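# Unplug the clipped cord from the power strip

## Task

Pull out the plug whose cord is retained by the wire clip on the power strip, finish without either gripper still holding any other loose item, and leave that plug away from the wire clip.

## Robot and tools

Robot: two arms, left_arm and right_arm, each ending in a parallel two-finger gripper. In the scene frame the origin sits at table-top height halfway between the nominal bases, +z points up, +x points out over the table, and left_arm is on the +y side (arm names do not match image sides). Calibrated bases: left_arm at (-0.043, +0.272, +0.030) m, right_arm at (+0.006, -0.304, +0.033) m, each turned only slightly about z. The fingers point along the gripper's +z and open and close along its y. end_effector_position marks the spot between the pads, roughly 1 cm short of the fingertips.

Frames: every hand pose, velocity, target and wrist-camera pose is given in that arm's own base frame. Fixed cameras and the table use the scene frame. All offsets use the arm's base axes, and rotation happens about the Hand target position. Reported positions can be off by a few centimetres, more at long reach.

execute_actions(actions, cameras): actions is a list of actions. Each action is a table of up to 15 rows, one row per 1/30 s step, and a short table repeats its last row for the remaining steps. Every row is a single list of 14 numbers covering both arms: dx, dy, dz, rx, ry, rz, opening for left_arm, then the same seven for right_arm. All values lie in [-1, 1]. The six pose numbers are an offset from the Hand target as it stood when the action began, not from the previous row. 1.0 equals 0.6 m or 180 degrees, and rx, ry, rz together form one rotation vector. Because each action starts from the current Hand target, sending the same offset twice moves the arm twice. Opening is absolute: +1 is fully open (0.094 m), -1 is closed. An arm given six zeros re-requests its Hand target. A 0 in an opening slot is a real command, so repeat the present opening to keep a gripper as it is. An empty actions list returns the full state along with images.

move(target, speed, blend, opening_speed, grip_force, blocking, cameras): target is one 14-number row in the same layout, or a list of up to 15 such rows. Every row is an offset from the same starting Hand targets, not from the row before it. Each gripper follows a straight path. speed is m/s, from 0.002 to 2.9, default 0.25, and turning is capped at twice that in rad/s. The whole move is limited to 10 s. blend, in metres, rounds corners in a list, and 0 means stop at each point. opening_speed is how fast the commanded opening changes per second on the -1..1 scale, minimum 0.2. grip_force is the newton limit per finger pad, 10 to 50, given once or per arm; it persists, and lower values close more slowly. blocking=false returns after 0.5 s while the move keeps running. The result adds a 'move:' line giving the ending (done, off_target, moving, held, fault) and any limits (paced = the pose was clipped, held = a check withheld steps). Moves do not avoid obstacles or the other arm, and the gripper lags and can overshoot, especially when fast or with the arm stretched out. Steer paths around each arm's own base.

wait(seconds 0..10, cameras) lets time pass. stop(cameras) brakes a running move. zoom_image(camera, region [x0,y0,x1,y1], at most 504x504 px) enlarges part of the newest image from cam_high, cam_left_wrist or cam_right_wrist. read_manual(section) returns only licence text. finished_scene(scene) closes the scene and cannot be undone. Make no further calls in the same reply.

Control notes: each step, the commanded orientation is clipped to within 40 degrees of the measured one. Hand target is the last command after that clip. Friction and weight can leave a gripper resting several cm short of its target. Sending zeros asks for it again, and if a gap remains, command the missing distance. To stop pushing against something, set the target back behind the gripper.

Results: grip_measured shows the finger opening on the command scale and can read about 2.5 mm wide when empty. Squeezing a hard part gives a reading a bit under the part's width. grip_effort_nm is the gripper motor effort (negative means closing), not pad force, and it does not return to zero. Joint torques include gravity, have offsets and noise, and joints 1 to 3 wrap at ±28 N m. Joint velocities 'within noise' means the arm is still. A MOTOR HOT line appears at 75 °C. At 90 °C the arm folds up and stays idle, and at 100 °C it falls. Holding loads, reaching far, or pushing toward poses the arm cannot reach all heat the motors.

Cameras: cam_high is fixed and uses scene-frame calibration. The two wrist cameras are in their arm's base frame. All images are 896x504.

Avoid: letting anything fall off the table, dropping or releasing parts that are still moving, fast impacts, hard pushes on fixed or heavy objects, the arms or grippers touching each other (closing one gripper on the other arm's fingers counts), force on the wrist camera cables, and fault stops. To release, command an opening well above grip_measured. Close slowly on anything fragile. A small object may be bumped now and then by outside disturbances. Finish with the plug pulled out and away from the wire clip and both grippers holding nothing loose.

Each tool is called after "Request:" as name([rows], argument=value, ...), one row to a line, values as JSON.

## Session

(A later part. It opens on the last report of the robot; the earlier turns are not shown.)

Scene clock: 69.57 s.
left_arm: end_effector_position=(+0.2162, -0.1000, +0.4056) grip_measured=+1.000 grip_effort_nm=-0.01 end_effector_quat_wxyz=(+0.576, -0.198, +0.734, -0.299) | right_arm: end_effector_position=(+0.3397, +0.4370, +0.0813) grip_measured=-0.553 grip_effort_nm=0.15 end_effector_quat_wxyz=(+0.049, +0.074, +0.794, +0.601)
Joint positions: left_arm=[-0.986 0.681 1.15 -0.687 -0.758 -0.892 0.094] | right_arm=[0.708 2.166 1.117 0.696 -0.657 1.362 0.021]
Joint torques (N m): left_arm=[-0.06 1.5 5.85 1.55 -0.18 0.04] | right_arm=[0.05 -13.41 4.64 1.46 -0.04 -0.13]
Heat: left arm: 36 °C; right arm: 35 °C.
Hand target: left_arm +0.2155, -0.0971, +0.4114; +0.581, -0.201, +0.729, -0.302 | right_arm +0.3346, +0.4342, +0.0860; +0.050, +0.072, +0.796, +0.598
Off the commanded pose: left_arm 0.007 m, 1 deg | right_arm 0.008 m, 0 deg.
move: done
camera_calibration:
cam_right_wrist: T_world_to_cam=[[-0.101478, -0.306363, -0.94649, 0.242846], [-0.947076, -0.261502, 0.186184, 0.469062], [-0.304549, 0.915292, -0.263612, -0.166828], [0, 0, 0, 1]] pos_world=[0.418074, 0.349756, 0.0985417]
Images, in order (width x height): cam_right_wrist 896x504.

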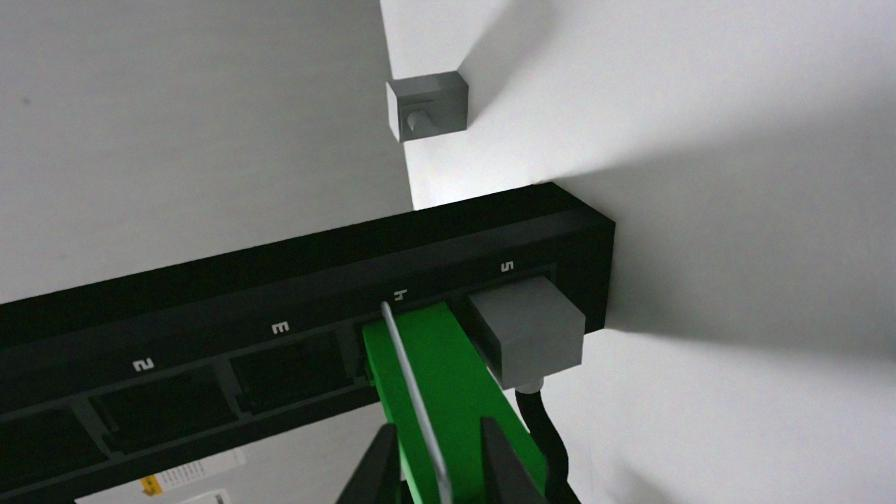

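Request:
move([
  [0,0,0,0,0,0,1,0.004,0,0.0,0,0,0,-0.72],
  [0,0,0,0,0,0,1,0.006,0.0,0.05,0.01,0,0,-0.72],
  [0,0,0,0,0,0,1,0.006,0.0,0.13,0.02,0,0,-0.72],
], speed=0.06, blend=[0,0.01,0], cameras=["cam_right_wrist","cam_high"])

Scene clock: 73.83 s.
left_arm: end_effector_position=(+0.2162, -0.1000, +0.4056) grip_measured=+1.000 grip_effort_nm=-0.01 end_effector_quat_wxyz=(+0.576, -0.198, +0.734, -0.299) | right_arm: end_effector_position=(+0.3304, +0.4301, +0.1200) grip_measured=-0.717 grip_effort_nm=-0.16 end_effector_quat_wxyz=(+0.022, +0.096, +0.798, +0.594)
Joint positions: left_arm=[-0.986 0.681 1.15 -0.687 -0.758 -0.892 0.094] | right_arm=[0.706 2.027 1.117 0.527 -0.67 1.408 0.013]
Joint torques (N m): left_arm=[-0.1 1.51 5.81 1.55 -0.18 0.04] | right_arm=[-0.44 -14.75 10.76 1.6 -0.15 -0.03]
Heat: left arm: 36 °C; right arm: 35 °C.
Hand target: left_arm +0.2155, -0.0971, +0.4114; +0.581, -0.201, +0.729, -0.302 | right_arm +0.3381, +0.4342, +0.1642; +0.048, +0.073, +0.777, +0.623
Off the commanded pose: left_arm 0.007 m, 1 deg | right_arm 0.045 m, 6 deg.
move: off_target (right_arm)
camera_calibration:
cam_right_wrist: T_world_to_cam=[[-0.168462, -0.313595, -0.934494, 0.30022], [-0.932325, -0.257066, 0.254337, 0.436301], [-0.319986, 0.914098, -0.249066, -0.149185], [0, 0, 0, 1]] pos_world=[0.409613, 0.342675, 0.132429]
Images, in order (width x height): cam_high 896x504, cam_right_wrist 896x504.

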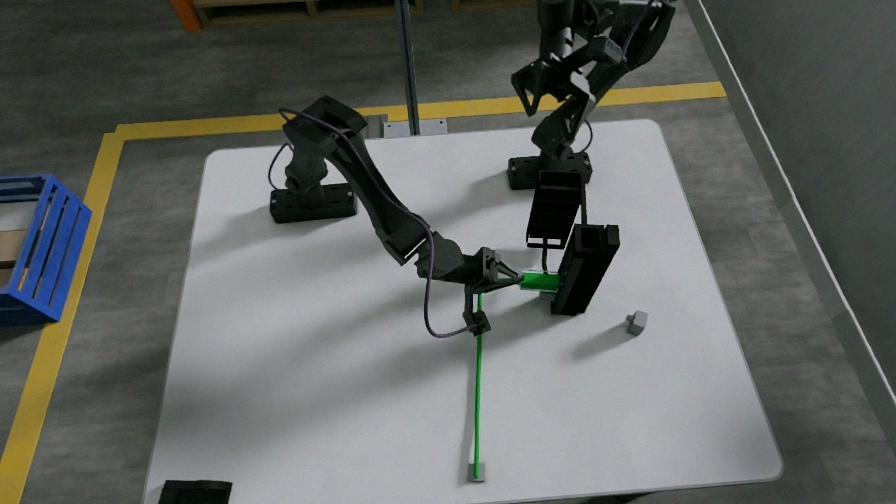

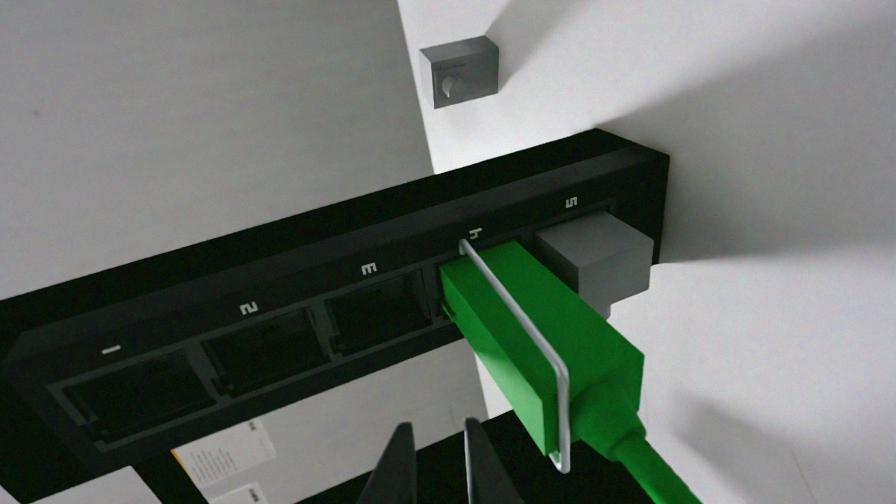

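Request:
move([
  [0,0,0,0,0,0,1,-0.01,-0.115,-0.04,0,0,0,-0.6],
  [0,0,0,0,0,0,1,0.0015,-0.0987,-0.107,0,0,0,-0.6],
], speed=0.15, blend=[0.01,0], cameras=["cam_right_wrist"])

Request:
zoom_image(camera="cam_right_wrist", region=[300, 200, 650, 504])

Scene clock: 79.30 s.
left_arm: end_effector_position=(+0.2162, -0.1000, +0.4056) grip_measured=+1.000 grip_effort_nm=-0.01 end_effector_quat_wxyz=(+0.576, -0.198, +0.734, -0.299) | right_arm: end_effector_position=(+0.3406, +0.3719, +0.1006) grip_measured=-0.603 grip_effort_nm=0.15 end_effector_quat_wxyz=(+0.044, +0.088, +0.780, +0.618)
Joint positions: left_arm=[-0.986 0.681 1.15 -0.687 -0.758 -0.892 0.094] | right_arm=[0.571 2.023 0.93 0.756 -0.789 1.368 0.019]
Joint torques (N m): left_arm=[-0.06 1.46 5.79 1.55 -0.19 0.05] | right_arm=[0.35 -8.25 6.68 1.79 -0.21 -0.13]
Motor temperatures (°C): left_arm=[26 28 36 36 26 27 27] | right_arm=[27 34 34 35 26 27 25]
Heat: left arm: 36 °C; right arm: 35 °C.
Hand target: left_arm +0.2155, -0.0971, +0.4114; +0.581, -0.201, +0.729, -0.302 | right_arm +0.3390, +0.3750, +0.0999; +0.048, +0.073, +0.777, +0.623
Off the commanded pose: left_arm 0.007 m, 1 deg | right_arm 0.004 m, 2 deg.
move: done
camera_calibration:
cam_right_wrist: T_world_to_cam=[[-0.12523, -0.260834, -0.957227, 0.233479], [-0.94688, -0.256627, 0.193805, 0.44664], [-0.296201, 0.930649, -0.214841, -0.115258], [0, 0, 0, 1]] pos_world=[0.418014, 0.282784, 0.11217]
Images, in order (width x height): cam_right_wrist 896x504.

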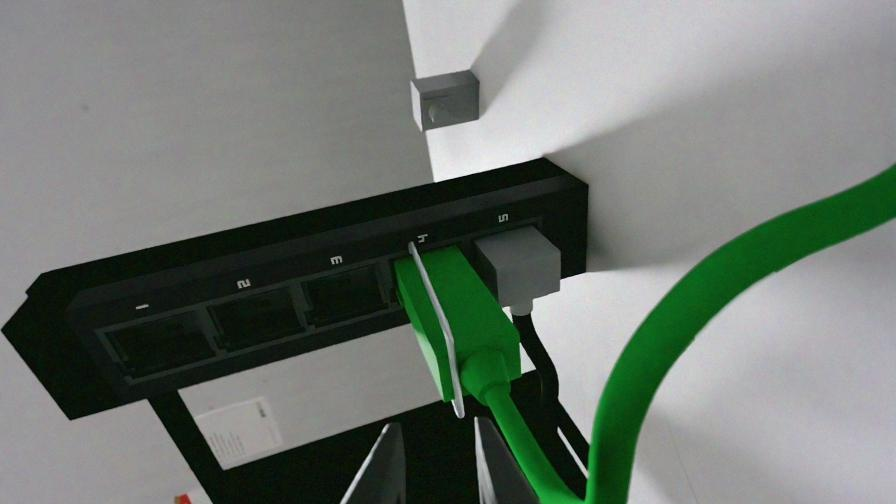

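Scaled by 1.440 from the camera's 896x504 image, which has a finer 1280x720 frame.

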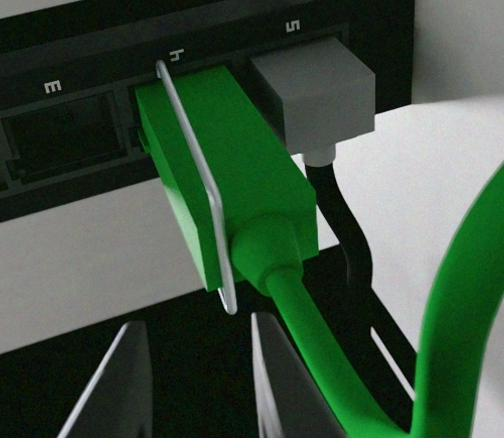

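Request:
move(target=[0,0,0,0,0,0,1,0.014,0.1267,-0.03,0,0,0,-0.6], speed=0.12, cameras=["cam_right_wrist"])

Request:
zoom_image(camera="cam_right_wrist", region=[330, 350, 580, 504])

Scene clock: 84.83 s.
left_arm: end_effector_position=(+0.2162, -0.1000, +0.4056) grip_measured=+1.000 grip_effort_nm=-0.01 end_effector_quat_wxyz=(+0.576, -0.198, +0.734, -0.299) | right_arm: end_effector_position=(+0.3467, +0.4424, +0.0873) grip_measured=-0.603 grip_effort_nm=0.14 end_effector_quat_wxyz=(+0.048, +0.077, +0.777, +0.623)
Joint positions: left_arm=[-0.986 0.681 1.15 -0.687 -0.758 -0.892 0.094] | right_arm=[0.703 2.204 1.14 0.782 -0.673 1.414 0.019]
Joint torques (N m): left_arm=[-0.06 1.47 5.81 1.55 -0.18 0.03] | right_arm=[1.14 -8.53 9.42 1.64 0.1 -0.01]
Heat: left arm: 36 °C; right arm: 36 °C.
Hand target: left_arm +0.2155, -0.0971, +0.4114; +0.581, -0.201, +0.729, -0.302 | right_arm +0.3475, +0.4510, +0.0820; +0.048, +0.073, +0.777, +0.623
Off the commanded pose: left_arm 0.007 m, 1 deg | right_arm 0.010 m, 0 deg.
move: done
camera_calibration:
cam_right_wrist: T_world_to_cam=[[-0.102615, -0.250712, -0.962608, 0.228015], [-0.947709, -0.269345, 0.171178, 0.481039], [-0.30219, 0.929837, -0.209963, -0.180047], [0, 0, 0, 1]] pos_world=[0.424874, 0.354146, 0.0993423]
Images, in order (width x height): cam_right_wrist 896x504.

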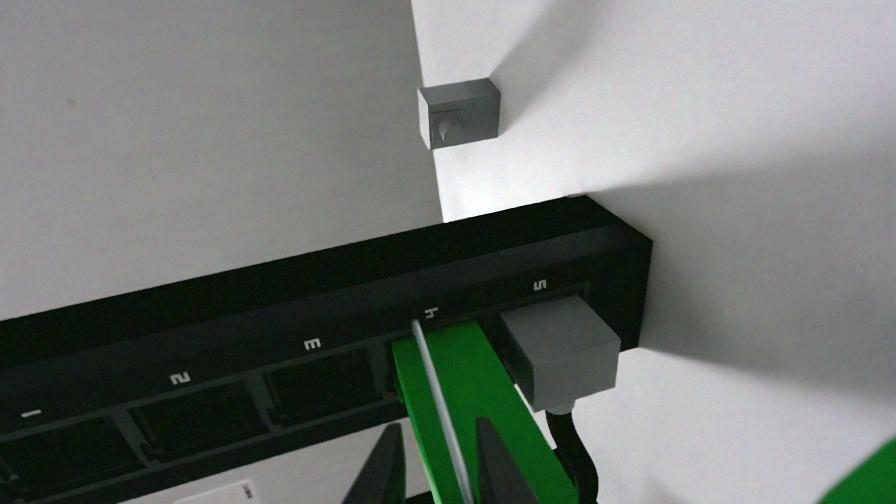

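Scaled by 2.016 from the camera's 896x504 image, which has a finer 1280x720 frame.

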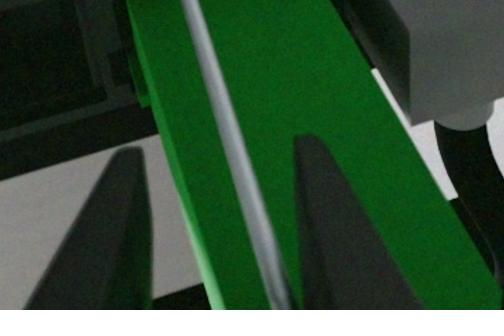

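Request:
move(target=[0,0,0,0,0,0,1,-0.012,0,-0.01,0,0,0,-0.6], speed=0.12)

Scene clock: 87.27 s.
left_arm: end_effector_position=(+0.2162, -0.1000, +0.4056) grip_measured=+1.000 grip_effort_nm=-0.02 end_effector_quat_wxyz=(+0.576, -0.198, +0.734, -0.299) | right_arm: end_effector_position=(+0.3476, +0.4441, +0.0876) grip_measured=-0.603 grip_effort_nm=0.14 end_effector_quat_wxyz=(+0.054, +0.079, +0.775, +0.625)
Joint positions: left_arm=[-0.986 0.681 1.15 -0.687 -0.758 -0.892 0.094] | right_arm=[0.708 2.208 1.14 0.796 -0.657 1.418 0.019]
Joint torques (N m): left_arm=[-0.08 1.46 5.81 1.54 -0.19 0.04] | right_arm=[1.29 -8.59 6.63 1.82 -0.01 0]
Heat: left arm: 36 °C; right arm: 36 °C.
Hand target: left_arm +0.2155, -0.0971, +0.4114; +0.581, -0.201, +0.729, -0.302 | right_arm +0.3401, +0.4510, +0.0759; +0.048, +0.073, +0.777, +0.623
Off the commanded pose: left_arm 0.007 m, 1 deg | right_arm 0.015 m, 1 deg.
move: off_target (right_arm)

Request:
move(target=[0,0,0,0,0,0,1,-0.006,-0.008,-0.01,0,0,0,-0.6], speed=0.12, cameras=["cam_right_wrist"])

Request:
zoom_image(camera="cam_right_wrist", region=[330, 350, 580, 504])

Scene clock: 89.30 s.
left_arm: end_effector_position=(+0.2162, -0.1000, +0.4056) grip_measured=+1.000 grip_effort_nm=-0.01 end_effector_quat_wxyz=(+0.576, -0.198, +0.734, -0.299) | right_arm: end_effector_position=(+0.3465, +0.4425, +0.0884) grip_measured=-0.603 grip_effort_nm=0.14 end_effector_quat_wxyz=(+0.060, +0.076, +0.771, +0.630)
Joint positions: left_arm=[-0.986 0.681 1.15 -0.687 -0.758 -0.892 0.094] | right_arm=[0.708 2.208 1.122 0.832 -0.653 1.418 0.019]
Joint torques (N m): left_arm=[-0.09 1.5 5.81 1.55 -0.17 0.03] | right_arm=[1.25 -8.46 5.63 1.75 -0.1 -0.06]
Heat: left arm: 36 °C; right arm: 37 °C.
Hand target: left_arm +0.2155, -0.0971, +0.4114; +0.581, -0.201, +0.729, -0.302 | right_arm +0.3366, +0.4462, +0.0700; +0.048, +0.073, +0.777, +0.623
Off the commanded pose: left_arm 0.007 m, 1 deg | right_arm 0.021 m, 2 deg.
move: off_target (right_arm)
camera_calibration:
cam_right_wrist: T_world_to_cam=[[-0.0850334, -0.234403, -0.968413, 0.216314], [-0.954919, -0.258279, 0.146364, 0.480431], [-0.284429, 0.937202, -0.201874, -0.189976], [0, 0, 0, 1]] pos_world=[0.423132, 0.352836, 0.100812]
Images, in order (width x height): cam_right_wrist 896x504.

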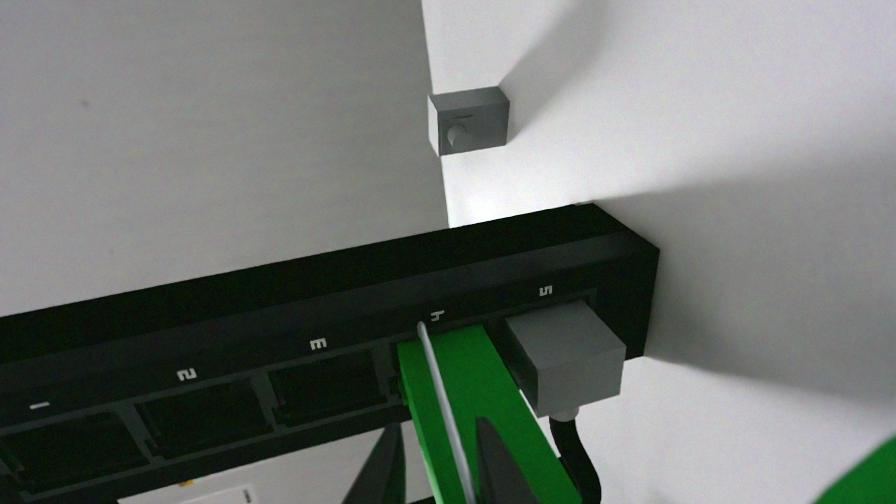

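Scaled by 2.016 from the camera's 896x504 image, which has a finer 1280x720 frame.

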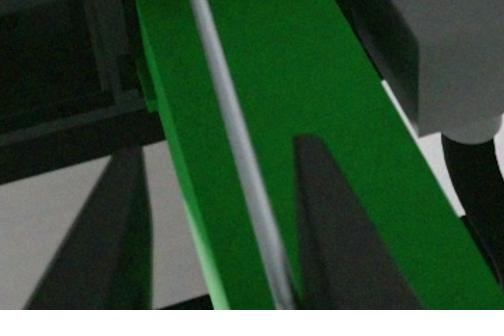

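Request:
move(target=[0,0,0,0,0,0,1,0.012,0.0,0.015,0,0,0,-1], speed=0.08, opening_speed=0.6, cameras=["cam_right_wrist"])

Request:
zoom_image(camera="cam_right_wrist", region=[330, 350, 580, 504])

Scene clock: 91.83 s.
left_arm: end_effector_position=(+0.2162, -0.1000, +0.4056) grip_measured=+1.000 grip_effort_nm=-0.01 end_effector_quat_wxyz=(+0.576, -0.198, +0.734, -0.299) | right_arm: end_effector_position=(+0.3472, +0.4397, +0.0812) grip_measured=-0.990 grip_effort_nm=-0.54 end_effector_quat_wxyz=(+0.053, +0.086, +0.778, +0.620)
Joint positions: left_arm=[-0.986 0.681 1.15 -0.687 -0.758 -0.892 0.094] | right_arm=[0.704 2.208 1.121 0.799 -0.65 1.418 0]
Joint torques (N m): left_arm=[-0.06 1.54 5.81 1.54 -0.17 0.03] | right_arm=[0.58 -9.39 8.24 1.71 -0.23 -0.09]
Heat: left arm: 36 °C; right arm: 37 °C.
Hand target: left_arm +0.2155, -0.0971, +0.4114; +0.581, -0.201, +0.729, -0.302 | right_arm +0.3439, +0.4462, +0.0790; +0.048, +0.073, +0.777, +0.623
Off the commanded pose: left_arm 0.007 m, 1 deg | right_arm 0.008 m, 2 deg.
move: done
camera_calibration:
cam_right_wrist: T_world_to_cam=[[-0.110862, -0.255385, -0.960462, 0.226319], [-0.952717, -0.247801, 0.175858, 0.473648], [-0.282915, 0.934544, -0.215838, -0.186851], [0, 0, 0, 1]] pos_world=[0.423479, 0.349789, 0.0937464]
Images, in order (width x height): cam_right_wrist 896x504.

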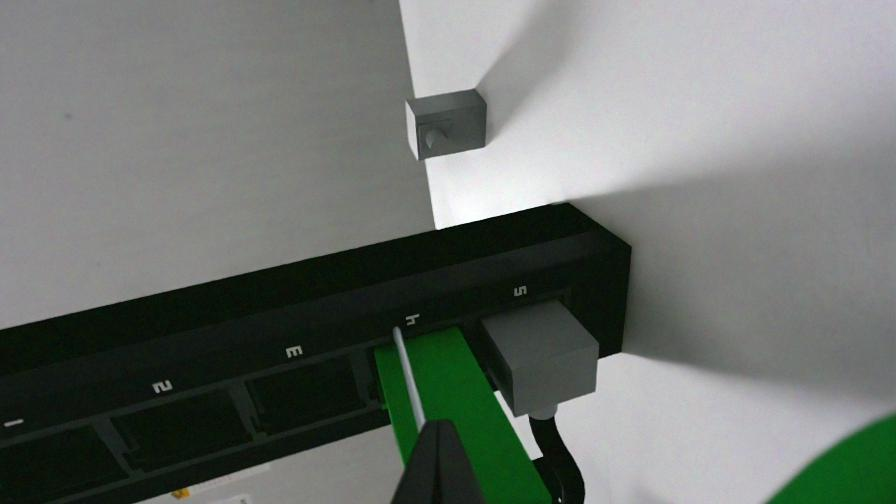

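Scaled by 2.016 from the camera's 896x504 image, which has a finer 1280x720 frame.

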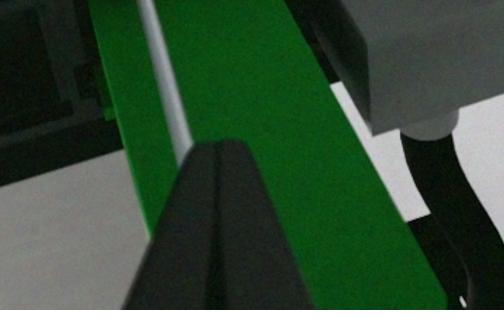

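Request:
move([
  [0,0,0,0,0,0,1,0,-0.004,0,0,0,0,-0.6],
  [0,0,0,0,0,0,1,-0.024,-0.006,0.004,0,0,0,-0.6],
], speed=0.08, cameras=["cam_right_wrist","cam_high"])

Request:
zoom_image(camera="cam_right_wrist", region=[330, 350, 580, 504])

Request:
zoom_image(camera="cam_high", region=[480, 230, 600, 330])

Scene clock: 97.43 s.
left_arm: end_effector_position=(+0.2162, -0.1000, +0.4056) grip_measured=+1.000 grip_effort_nm=-0.01 end_effector_quat_wxyz=(+0.576, -0.198, +0.734, -0.299) | right_arm: end_effector_position=(+0.3430, +0.4401, +0.0848) grip_measured=-0.603 grip_effort_nm=0.17 end_effector_quat_wxyz=(+0.060, +0.077, +0.770, +0.630)
Joint positions: left_arm=[-0.986 0.681 1.15 -0.687 -0.758 -0.892 0.094] | right_arm=[0.71 2.208 1.098 0.859 -0.649 1.421 0.019]
Joint torques (N m): left_arm=[-0.02 1.5 5.83 1.53 -0.17 0.04] | right_arm=[1.28 -12.33 4.71 1.42 -0.07 -0.01]
Heat: left arm: 36 °C; right arm: 37 °C.
Hand target: left_arm +0.2155, -0.0971, +0.4114; +0.581, -0.201, +0.729, -0.302 | right_arm +0.3295, +0.4426, +0.0814; +0.048, +0.073, +0.777, +0.623
Off the commanded pose: left_arm 0.007 m, 1 deg | right_arm 0.014 m, 2 deg.
move: off_target (right_arm)
camera_calibration:
cam_right_wrist: T_world_to_cam=[[-0.0862674, -0.232542, -0.968753, 0.211601], [-0.955453, -0.256173, 0.146576, 0.476154], [-0.282254, 0.938243, -0.200083, -0.190837], [0, 0, 0, 1]] pos_world=[0.419333, 0.350236, 0.0970129]
Images, in order (width x height): cam_high 896x504, cam_right_wrist 896x504.

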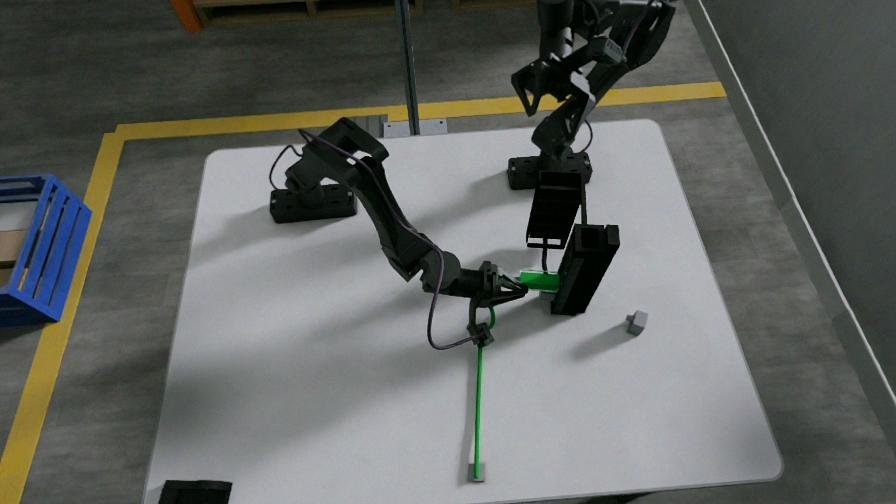

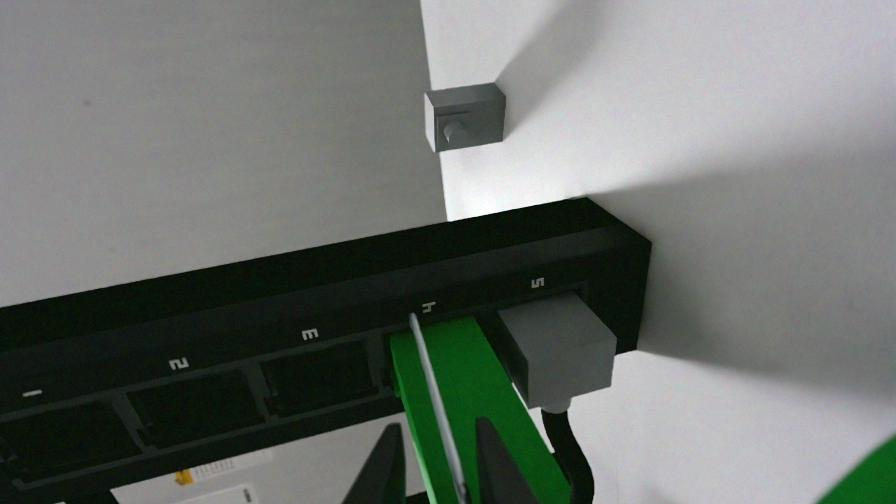

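Scaled by 2.016 from the camera's 896x504 image, which has a finer 1280x720 frame.

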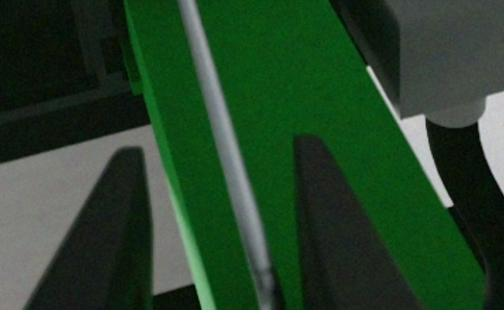

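Scaled by 4.200 from the camera's 896x504 image, which has a finer 1280x720 frame.

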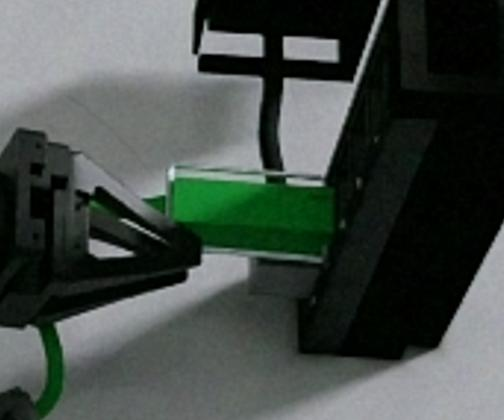

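Request:
move(target=[0,0,0,0,0,0,1,-0.01,0.026,0,0,0,0,-0.6], speed=0.08, cameras=["cam_right_wrist","cam_high"])

Request:
zoom_image(camera="cam_right_wrist", region=[330, 350, 580, 504])

Request:
zoom_image(camera="cam_high", region=[480, 230, 600, 330])

Scene clock: 101.07 s.
left_arm: end_effector_position=(+0.2162, -0.1000, +0.4056) grip_measured=+1.000 grip_effort_nm=-0.01 end_effector_quat_wxyz=(+0.576, -0.198, +0.734, -0.299) | right_arm: end_effector_position=(+0.3427, +0.4446, +0.0834) grip_measured=-0.603 grip_effort_nm=0.17 end_effector_quat_wxyz=(+0.069, +0.088, +0.771, +0.626)
Joint positions: left_arm=[-0.986 0.681 1.15 -0.687 -0.758 -0.892 0.094] | right_arm=[0.729 2.208 1.098 0.858 -0.602 1.43 0.019]
Joint torques (N m): left_arm=[-0.08 1.51 5.81 1.54 -0.17 0.04] | right_arm=[2.91 -11.17 6.84 1.37 -0.2 -0.03]
Heat: left arm: 36 °C; right arm: 37 °C.
Hand target: left_arm +0.2155, -0.0971, +0.4114; +0.581, -0.201, +0.729, -0.302 | right_arm +0.3235, +0.4582, +0.0814; +0.048, +0.073, +0.777, +0.623
Off the commanded pose: left_arm 0.007 m, 1 deg | right_arm 0.024 m, 3 deg.
move: off_target (right_arm)
camera_calibration:
cam_right_wrist: T_world_to_cam=[[-0.0941452, -0.237261, -0.966873, 0.215922], [-0.962174, -0.227709, 0.149565, 0.466698], [-0.255652, 0.944381, -0.206849, -0.206683], [0, 0, 0, 1]] pos_world=[0.416534, 0.352689, 0.0962148]
Images, in order (width x height): cam_high 896x504, cam_right_wrist 896x504.

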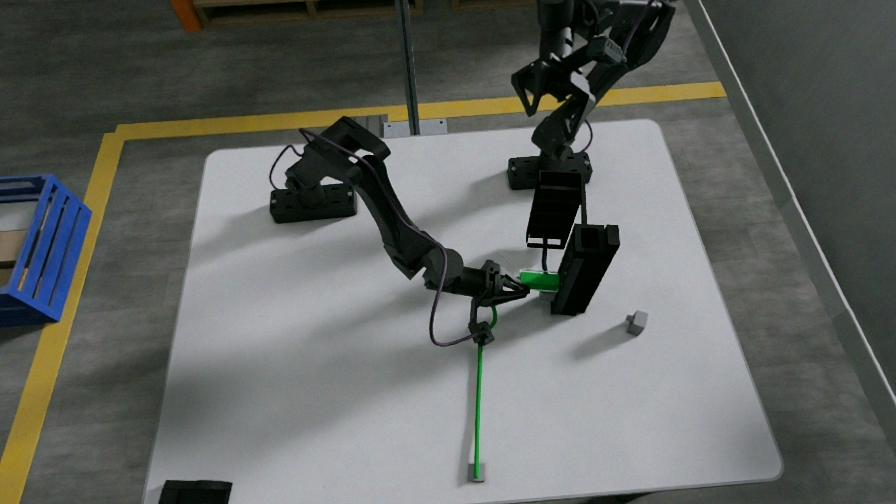

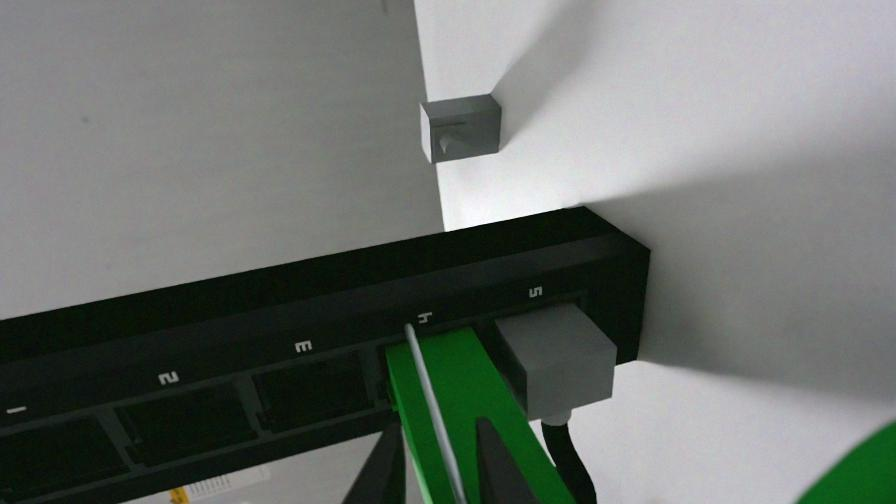

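Scaled by 2.016 from the camera's 896x504 image, which has a finer 1280x720 frame.

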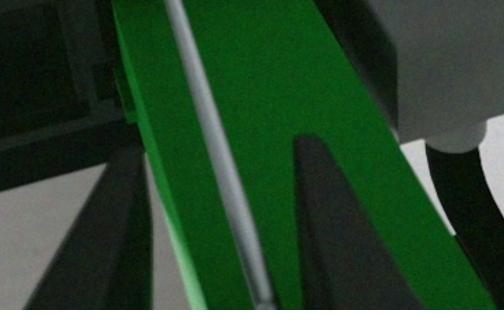

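Scaled by 4.200 from the camera's 896x504 image, which has a finer 1280x720 frame.

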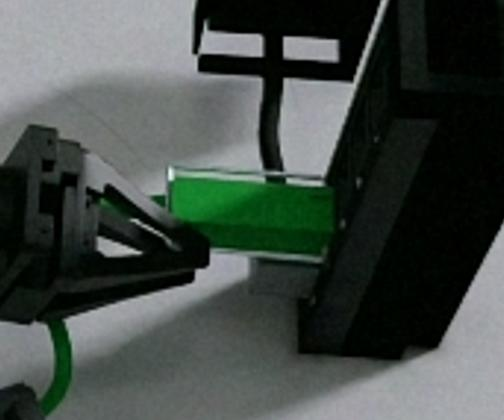

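Request:
move([
  [0,0,0,0,0,0,1,0.011,-0.139,0.031,0,0,0,-0.6],
  [0,0,0,0,0,0,1,-0.023,-0.164,0.0145,-0.070,-0.491,0.103,-0.6],
  [0,0,0,0,0,0,1,-0.023,-0.164,0.0145,-0.070,-0.491,0.103,-0.3],
], speed=0.2, cameras=["cam_right_wrist"])

Request:
zoom_image(camera="cam_right_wrist", region=[320, 150, 640, 450])

Scene clock: 117.73 s.
left_arm: end_effector_position=(+0.2162, -0.1000, +0.4056) grip_measured=+1.000 grip_effort_nm=-0.01 end_effector_quat_wxyz=(+0.576, -0.198, +0.734, -0.299) | right_arm: end_effector_position=(+0.3099, +0.3634, +0.0765) grip_measured=-0.303 grip_effort_nm=0.15 end_effector_quat_wxyz=(+0.476, -0.494, +0.595, +0.419)
Joint positions: left_arm=[-0.986 0.681 1.15 -0.687 -0.758 -0.892 0.094] | right_arm=[0.586 2.071 0.781 1.004 -0.809 -0.181 0.033]
Joint torques (N m): left_arm=[-0.06 1.48 5.82 1.54 -0.16 0.05] | right_arm=[-0.72 -12.3 4.49 1.55 -0.19 -0.14]
Heat: left arm: 37 °C; right arm: 36 °C.
Hand target: left_arm +0.2155, -0.0971, +0.4114; +0.581, -0.201, +0.729, -0.302 | right_arm +0.3095, +0.3598, +0.0901; +0.488, -0.498, +0.583, +0.417
Off the commanded pose: left_arm 0.007 m, 1 deg | right_arm 0.014 m, 2 deg.
move: off_target (right_arm); target 3's new opening was sent with right_arm's hand 0.015 m and 2 deg from that target
camera_calibration:
cam_right_wrist: T_world_to_cam=[[0.975477, -0.21366, -0.0528625, -0.223108], [-0.173993, -0.601459, -0.779727, 0.380353], [0.134802, 0.769803, -0.623884, -0.165577], [0, 0, 0, 1]] pos_world=[0.306135, 0.308559, 0.181476]
Images, in order (width x height): cam_right_wrist 896x504.

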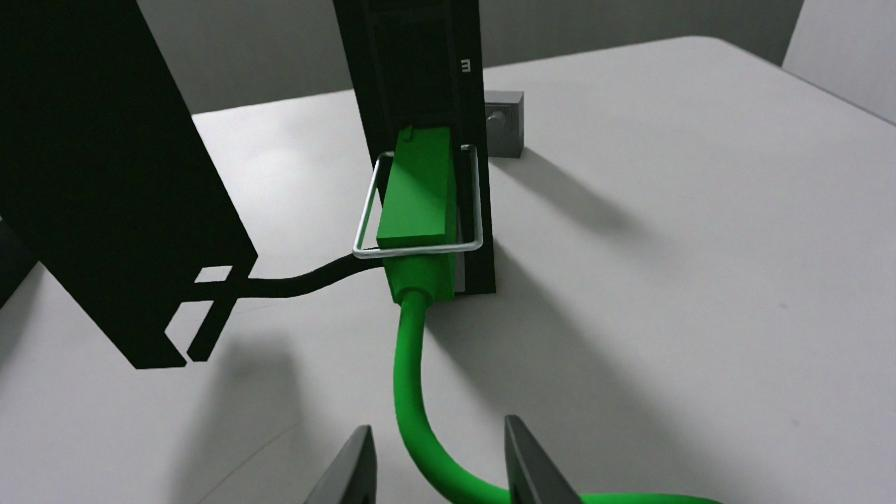

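Scaled by 1.575 from the camera's 896x504 image, which has a finer 1280x720 frame.

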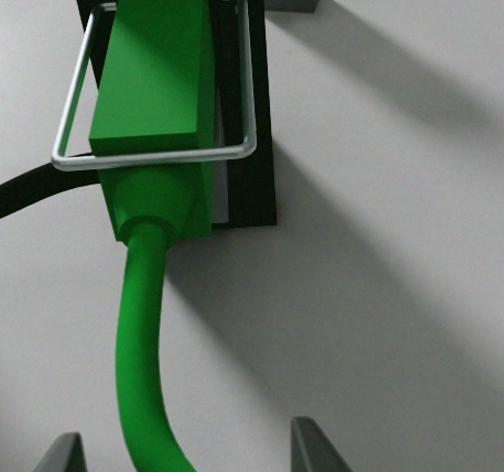

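Request:
move([
  [0,0,0,0,0,0,1,0,0,-0.03,0,0,0,-0.3],
  [0,0,0,0,0,0,1,0.019,0.127,-0.03,0,0,0,-0.3],
], speed=0.1, cameras=["cam_right_wrist"])

Request:
zoom_image(camera="cam_right_wrist", region=[280, 250, 620, 504])

Scene clock: 123.93 s.
left_arm: end_effector_position=(+0.2162, -0.1000, +0.4056) grip_measured=+1.000 grip_effort_nm=-0.01 end_effector_quat_wxyz=(+0.576, -0.198, +0.734, -0.299) | right_arm: end_effector_position=(+0.3211, +0.4308, +0.0875) grip_measured=-0.303 grip_effort_nm=0.15 end_effector_quat_wxyz=(+0.508, -0.498, +0.568, +0.413)
Joint positions: left_arm=[-0.986 0.681 1.15 -0.687 -0.758 -0.892 0.094] | right_arm=[0.716 2.192 0.989 1.018 -0.678 -0.154 0.033]
Joint torques (N m): left_arm=[-0.09 1.52 5.79 1.56 -0.18 0.02] | right_arm=[0.47 -7.64 8.31 1.31 -0.02 0.13]
Heat: left arm: 37 °C; right arm: 37 °C.
Hand target: left_arm +0.2155, -0.0971, +0.4114; +0.581, -0.201, +0.729, -0.302 | right_arm +0.3211, +0.4359, +0.0721; +0.488, -0.498, +0.583, +0.417
Off the commanded pose: left_arm 0.007 m, 1 deg | right_arm 0.016 m, 3 deg.
move: off_target (right_arm)
camera_calibration:
cam_right_wrist: T_world_to_cam=[[0.976743, -0.214204, 0.00943344, -0.224686], [-0.116798, -0.568453, -0.814383, 0.401892], [0.179806, 0.794342, -0.580251, -0.240934], [0, 0, 0, 1]] pos_world=[0.309722, 0.371712, 0.189611]
Images, in order (width x height): cam_right_wrist 896x504.

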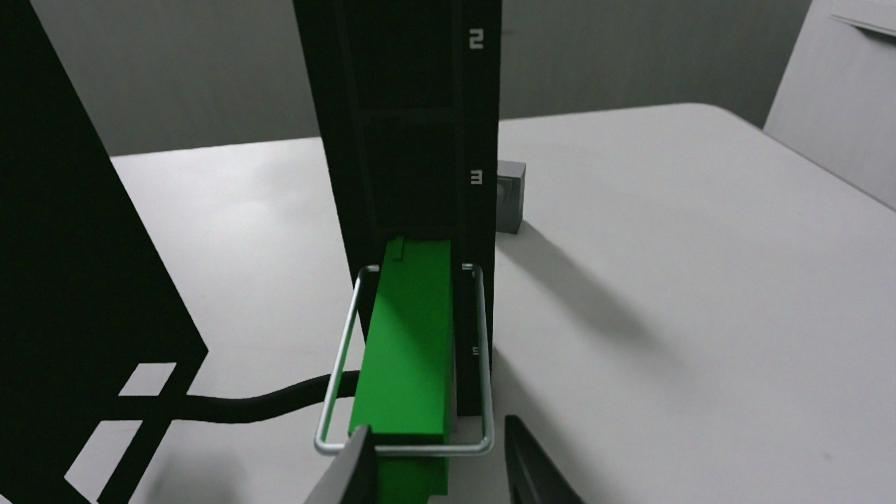

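Scaled by 1.482 from the camera's 896x504 image, which has a finer 1280x720 frame.

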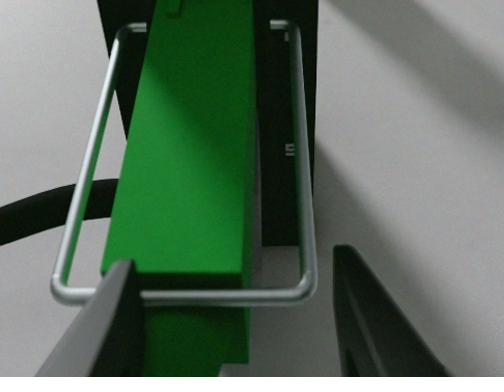

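Request:
move([
  [0,0,0,0,0,0,1,-0.022,-0.08,0.0,0,0,0,-0.3],
  [0,0,0,0,0,0,1,-0.025,-0.08,-0.022,0,0,0,-0.3],
], speed=0.12)

Scene clock: 127.90 s.
left_arm: end_effector_position=(+0.2162, -0.1000, +0.4056) grip_measured=+1.000 grip_effort_nm=-0.01 end_effector_quat_wxyz=(+0.576, -0.198, +0.734, -0.299) | right_arm: end_effector_position=(+0.3082, +0.3929, +0.0735) grip_measured=-0.303 grip_effort_nm=0.14 end_effector_quat_wxyz=(+0.502, -0.499, +0.569, +0.419)
Joint positions: left_arm=[-0.986 0.681 1.15 -0.687 -0.758 -0.892 0.094] | right_arm=[0.655 2.167 0.839 1.128 -0.749 -0.162 0.033]
Joint torques (N m): left_arm=[-0.05 1.46 5.75 1.54 -0.18 0.04] | right_arm=[-0.32 -8.36 4.11 1.48 -0.06 -0.03]
Heat: left arm: 37 °C; right arm: 36 °C.
Hand target: left_arm +0.2155, -0.0971, +0.4114; +0.581, -0.201, +0.729, -0.302 | right_arm +0.3061, +0.3880, +0.0589; +0.488, -0.498, +0.583, +0.417
Off the commanded pose: left_arm 0.007 m, 1 deg | right_arm 0.016 m, 2 deg.
move: off_target (right_arm)

Lower more.

Request:
move(target=[0,0,0,0,0,0,1,0,0,-0.013,0,0,0,-0.3], speed=0.1)

Scene clock: 129.80 s.
left_arm: end_effector_position=(+0.2162, -0.1000, +0.4056) grip_measured=+1.000 grip_effort_nm=-0.01 end_effector_quat_wxyz=(+0.576, -0.198, +0.734, -0.299) | right_arm: end_effector_position=(+0.3091, +0.3933, +0.0743) grip_measured=-0.303 grip_effort_nm=0.14 end_effector_quat_wxyz=(+0.511, -0.499, +0.562, +0.417)
Joint positions: left_arm=[-0.986 0.681 1.15 -0.687 -0.758 -0.892 0.094] | right_arm=[0.655 2.181 0.839 1.165 -0.748 -0.163 0.033]
Joint torques (N m): left_arm=[-0.03 1.48 5.83 1.55 -0.18 0.03] | right_arm=[-0.36 -7.24 3.92 1.48 -0.07 0]
Heat: left arm: 37 °C; right arm: 36 °C.
Hand target: left_arm +0.2155, -0.0971, +0.4114; +0.581, -0.201, +0.729, -0.302 | right_arm +0.3061, +0.3880, +0.0511; +0.488, -0.498, +0.583, +0.417
Off the commanded pose: left_arm 0.007 m, 1 deg | right_arm 0.024 m, 4 deg.
move: off_target (right_arm)

Request:
wait(seconds=0, cameras=["all"])

Request:
zoom_image(camera="cam_high", region=[430, 230, 600, 370])

Scene clock: 131.23 s.
left_arm: end_effector_position=(+0.2162, -0.1000, +0.4056) grip_measured=+1.000 grip_effort_nm=-0.01 end_effector_quat_wxyz=(+0.576, -0.198, +0.734, -0.299) | right_arm: end_effector_position=(+0.3091, +0.3933, +0.0743) grip_measured=-0.303 grip_effort_nm=0.14 end_effector_quat_wxyz=(+0.511, -0.499, +0.562, +0.417)
Joint positions: left_arm=[-0.986 0.681 1.15 -0.687 -0.758 -0.892 0.094] | right_arm=[0.655 2.181 0.839 1.165 -0.748 -0.163 0.033]
Joint torques (N m): left_arm=[-0.06 1.52 5.81 1.55 -0.18 0.03] | right_arm=[-0.25 -7.27 3.86 1.42 -0.03 0.01]
Heat: left arm: 37 °C; right arm: 36 °C.
Hand target: left_arm +0.2155, -0.0971, +0.4114; +0.581, -0.201, +0.729, -0.302 | right_arm +0.3061, +0.3880, +0.0510; +0.488, -0.498, +0.583, +0.417
Tool commands: left_gripper/opening=+1.0 right_gripper/opening=-0.3
Off the commanded pose: left_arm 0.007 m, 1 deg | right_arm 0.024 m, 4 deg.
camera_calibration:
cam_left_wrist: T_world_to_cam=[[-0.0887877, -0.772676, 0.628561, -0.315657], [-0.647539, -0.434725, -0.625866, 0.402919], [0.756843, -0.462587, -0.461739, 0.0908979], [0, 0, 0, 1]] pos_world=[0.164084, -0.0266936, 0.492554]
cam_right_wrist: T_world_to_cam=[[0.978605, -0.205346, 0.0128781, -0.22511], [-0.106388, -0.558593, -0.822591, 0.361945], [0.17611, 0.803621, -0.568488, -0.219952], [0, 0, 0, 1]] pos_world=[0.297536, 0.332712, 0.175591]

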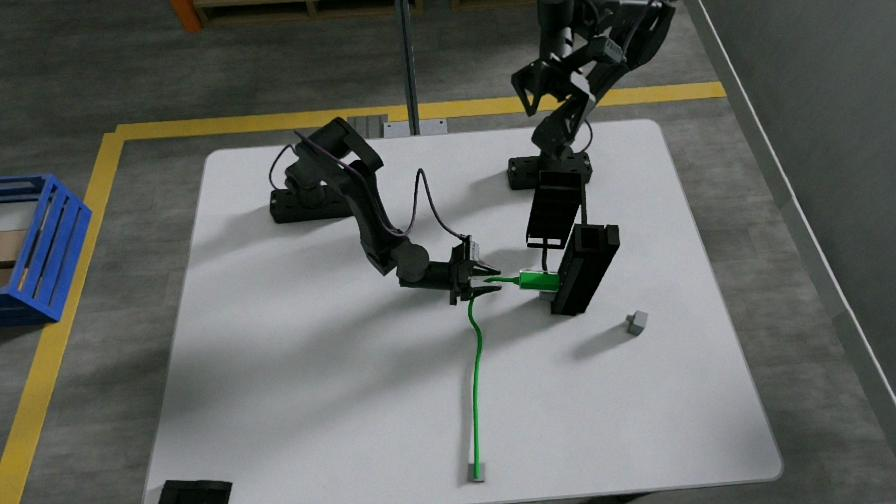

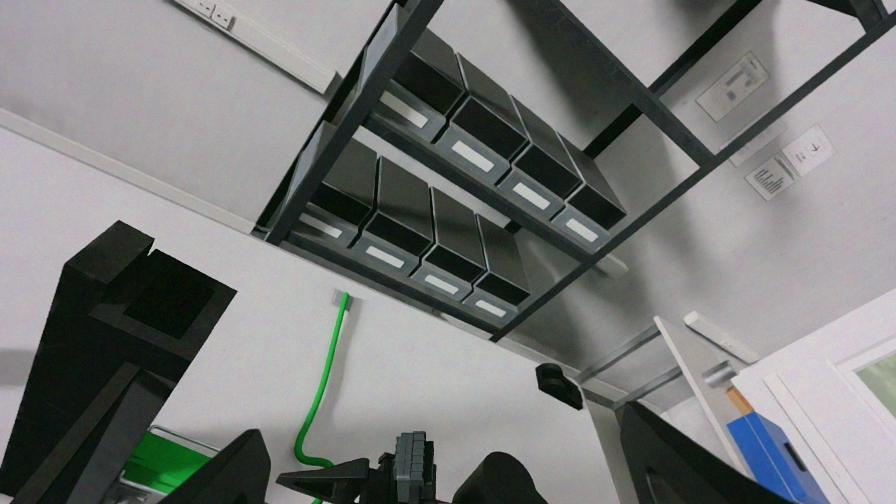

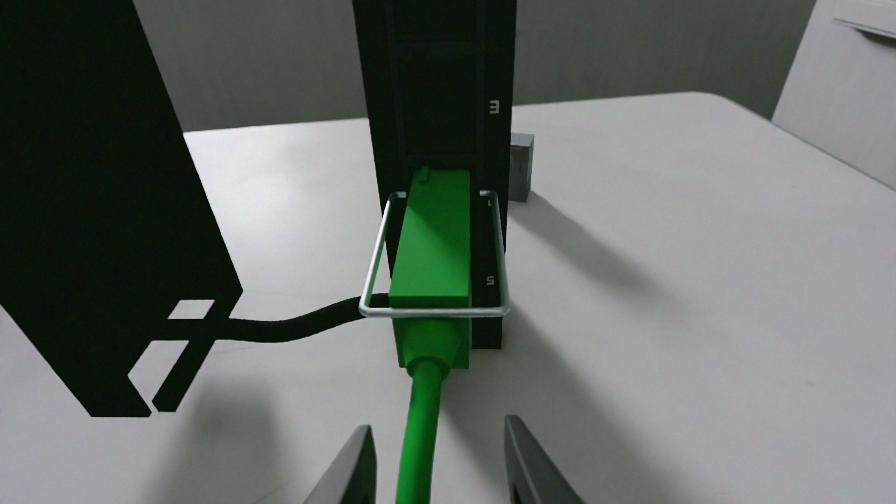

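Scaled by 2.965 from the camera's 896x504 image, which has a finer 1280x720 frame.

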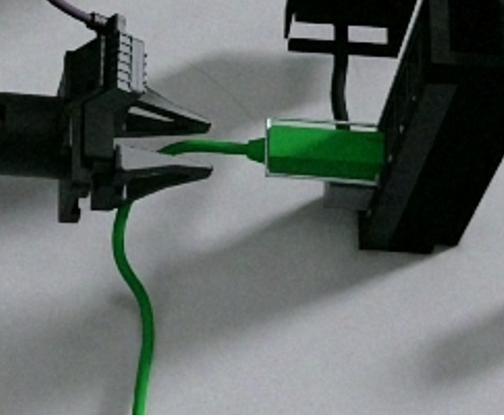

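Request:
move([
  [0,0,0,0,0,0,1,0,-0.05,0.1,0,0,0,-0.3],
  [0,0,0,0,0,0,1,0.0857,-0.0333,0.09,-0.0465,0.483,-0.0025,-0.62],
], speed=0.2, blend=[0.02,0], cameras=["cam_right_wrist"])

Request:
zoom_image(camera="cam_right_wrist", region=[300, 200, 650, 504])

Scene clock: 148.57 s.
left_arm: end_effector_position=(+0.2162, -0.1000, +0.4056) grip_measured=+1.000 grip_effort_nm=-0.01 end_effector_quat_wxyz=(+0.576, -0.198, +0.734, -0.299) | right_arm: end_effector_position=(+0.3511, +0.3658, +0.1021) grip_measured=-0.617 grip_effort_nm=-0.16 end_effector_quat_wxyz=(-0.080, -0.094, +0.794, +0.595)
Joint positions: left_arm=[-0.986 0.681 1.15 -0.687 -0.758 -0.892 0.094] | right_arm=[0.463 2.215 1.478 -0.211 -1.219 0.669 0.018]
Joint torques (N m): left_arm=[-0.12 1.51 5.76 1.54 -0.18 0.04] | right_arm=[-0.35 -9.78 10.66 0.96 -0.6 -0.09]
Heat: left arm: 37 °C; right arm: 36 °C.
Hand target: left_arm +0.2155, -0.0971, +0.4114; +0.581, -0.201, +0.729, -0.302 | right_arm +0.3575, +0.3681, +0.1052; -0.079, -0.104, +0.786, +0.604
Off the commanded pose: left_arm 0.007 m, 1 deg | right_arm 0.007 m, 2 deg.
move: done
camera_calibration:
cam_right_wrist: T_world_to_cam=[[0.0325916, -0.327932, -0.944139, 0.202412], [-0.753908, -0.628241, 0.192185, 0.523122], [-0.656171, 0.705531, -0.267706, 0.107873], [0, 0, 0, 1]] pos_world=[0.458573, 0.318917, 0.119447]
Images, in order (width x height): cam_right_wrist 896x504.

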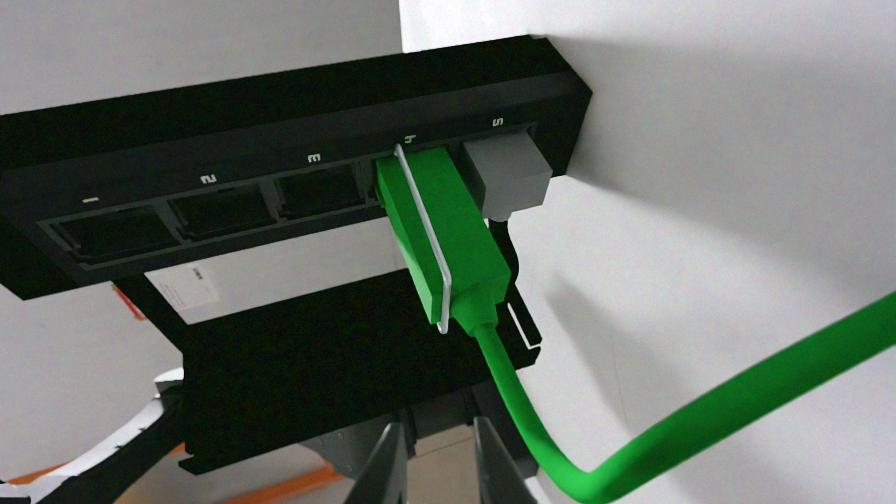

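Scaled by 1.440 from the camera's 896x504 image, which has a finer 1280x720 frame.

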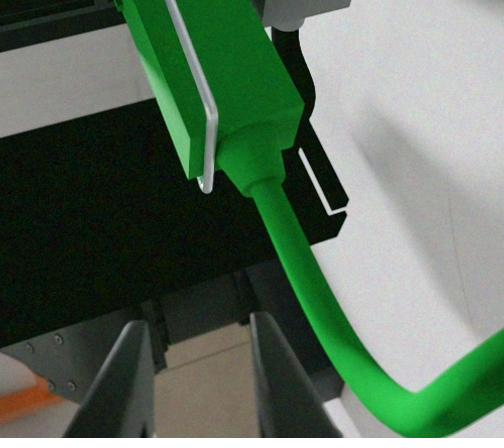

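Request:
move(target=[0,0,0,0,0,0,1,-0.014,0.123,-0.045,0,0,0,-0.6], speed=0.1, cameras=["cam_right_wrist"])

Request:
zoom_image(camera="cam_right_wrist", region=[330, 300, 580, 504])

Scene clock: 157.33 s.
left_arm: end_effector_position=(+0.2162, -0.1000, +0.4056) grip_measured=+1.000 grip_effort_nm=-0.01 end_effector_quat_wxyz=(+0.576, -0.198, +0.734, -0.299) | right_arm: end_effector_position=(+0.3436, +0.4349, +0.0792) grip_measured=-0.603 grip_effort_nm=0.15 end_effector_quat_wxyz=(-0.089, -0.092, +0.791, +0.599)
Joint positions: left_arm=[-0.986 0.681 1.15 -0.687 -0.758 -0.892 0.094] | right_arm=[0.6 2.346 1.544 0.102 -1.143 0.948 0.019]
Joint torques (N m): left_arm=[-0.03 1.47 5.79 1.54 -0.17 0.04] | right_arm=[0.69 -10.41 10.5 1.38 -0.26 -0.05]
Heat: left arm: 38 °C; right arm: 35 °C.
Hand target: left_arm +0.2155, -0.0971, +0.4114; +0.581, -0.201, +0.729, -0.302 | right_arm +0.3491, +0.4418, +0.0780; -0.079, -0.104, +0.787, +0.604
Off the commanded pose: left_arm 0.007 m, 1 deg | right_arm 0.009 m, 2 deg.
move: done
camera_calibration:
cam_right_wrist: T_world_to_cam=[[0.0176647, -0.319532, -0.947411, 0.205433], [-0.74538, -0.635766, 0.200526, 0.564931], [-0.666406, 0.702639, -0.249404, 0.0514003], [0, 0, 0, 1]] pos_world=[0.451713, 0.38869, 0.0941654]
Images, in order (width x height): cam_right_wrist 896x504.

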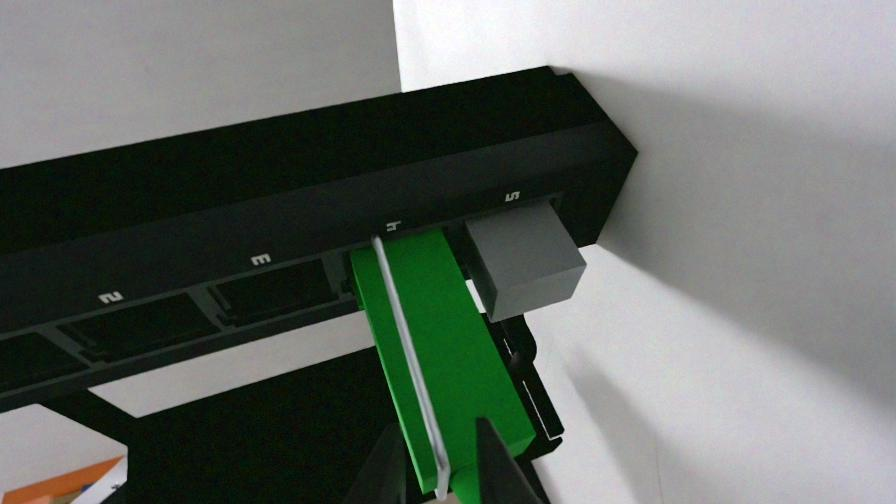

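Scaled by 2.016 from the camera's 896x504 image, which has a finer 1280x720 frame.

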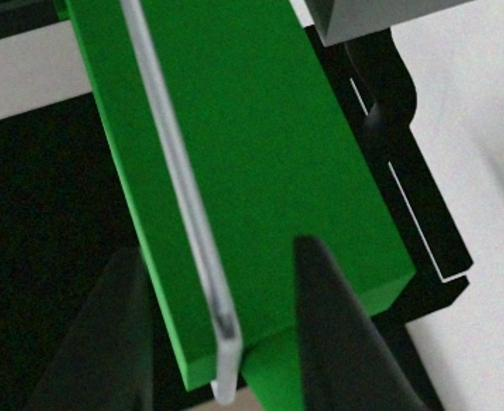

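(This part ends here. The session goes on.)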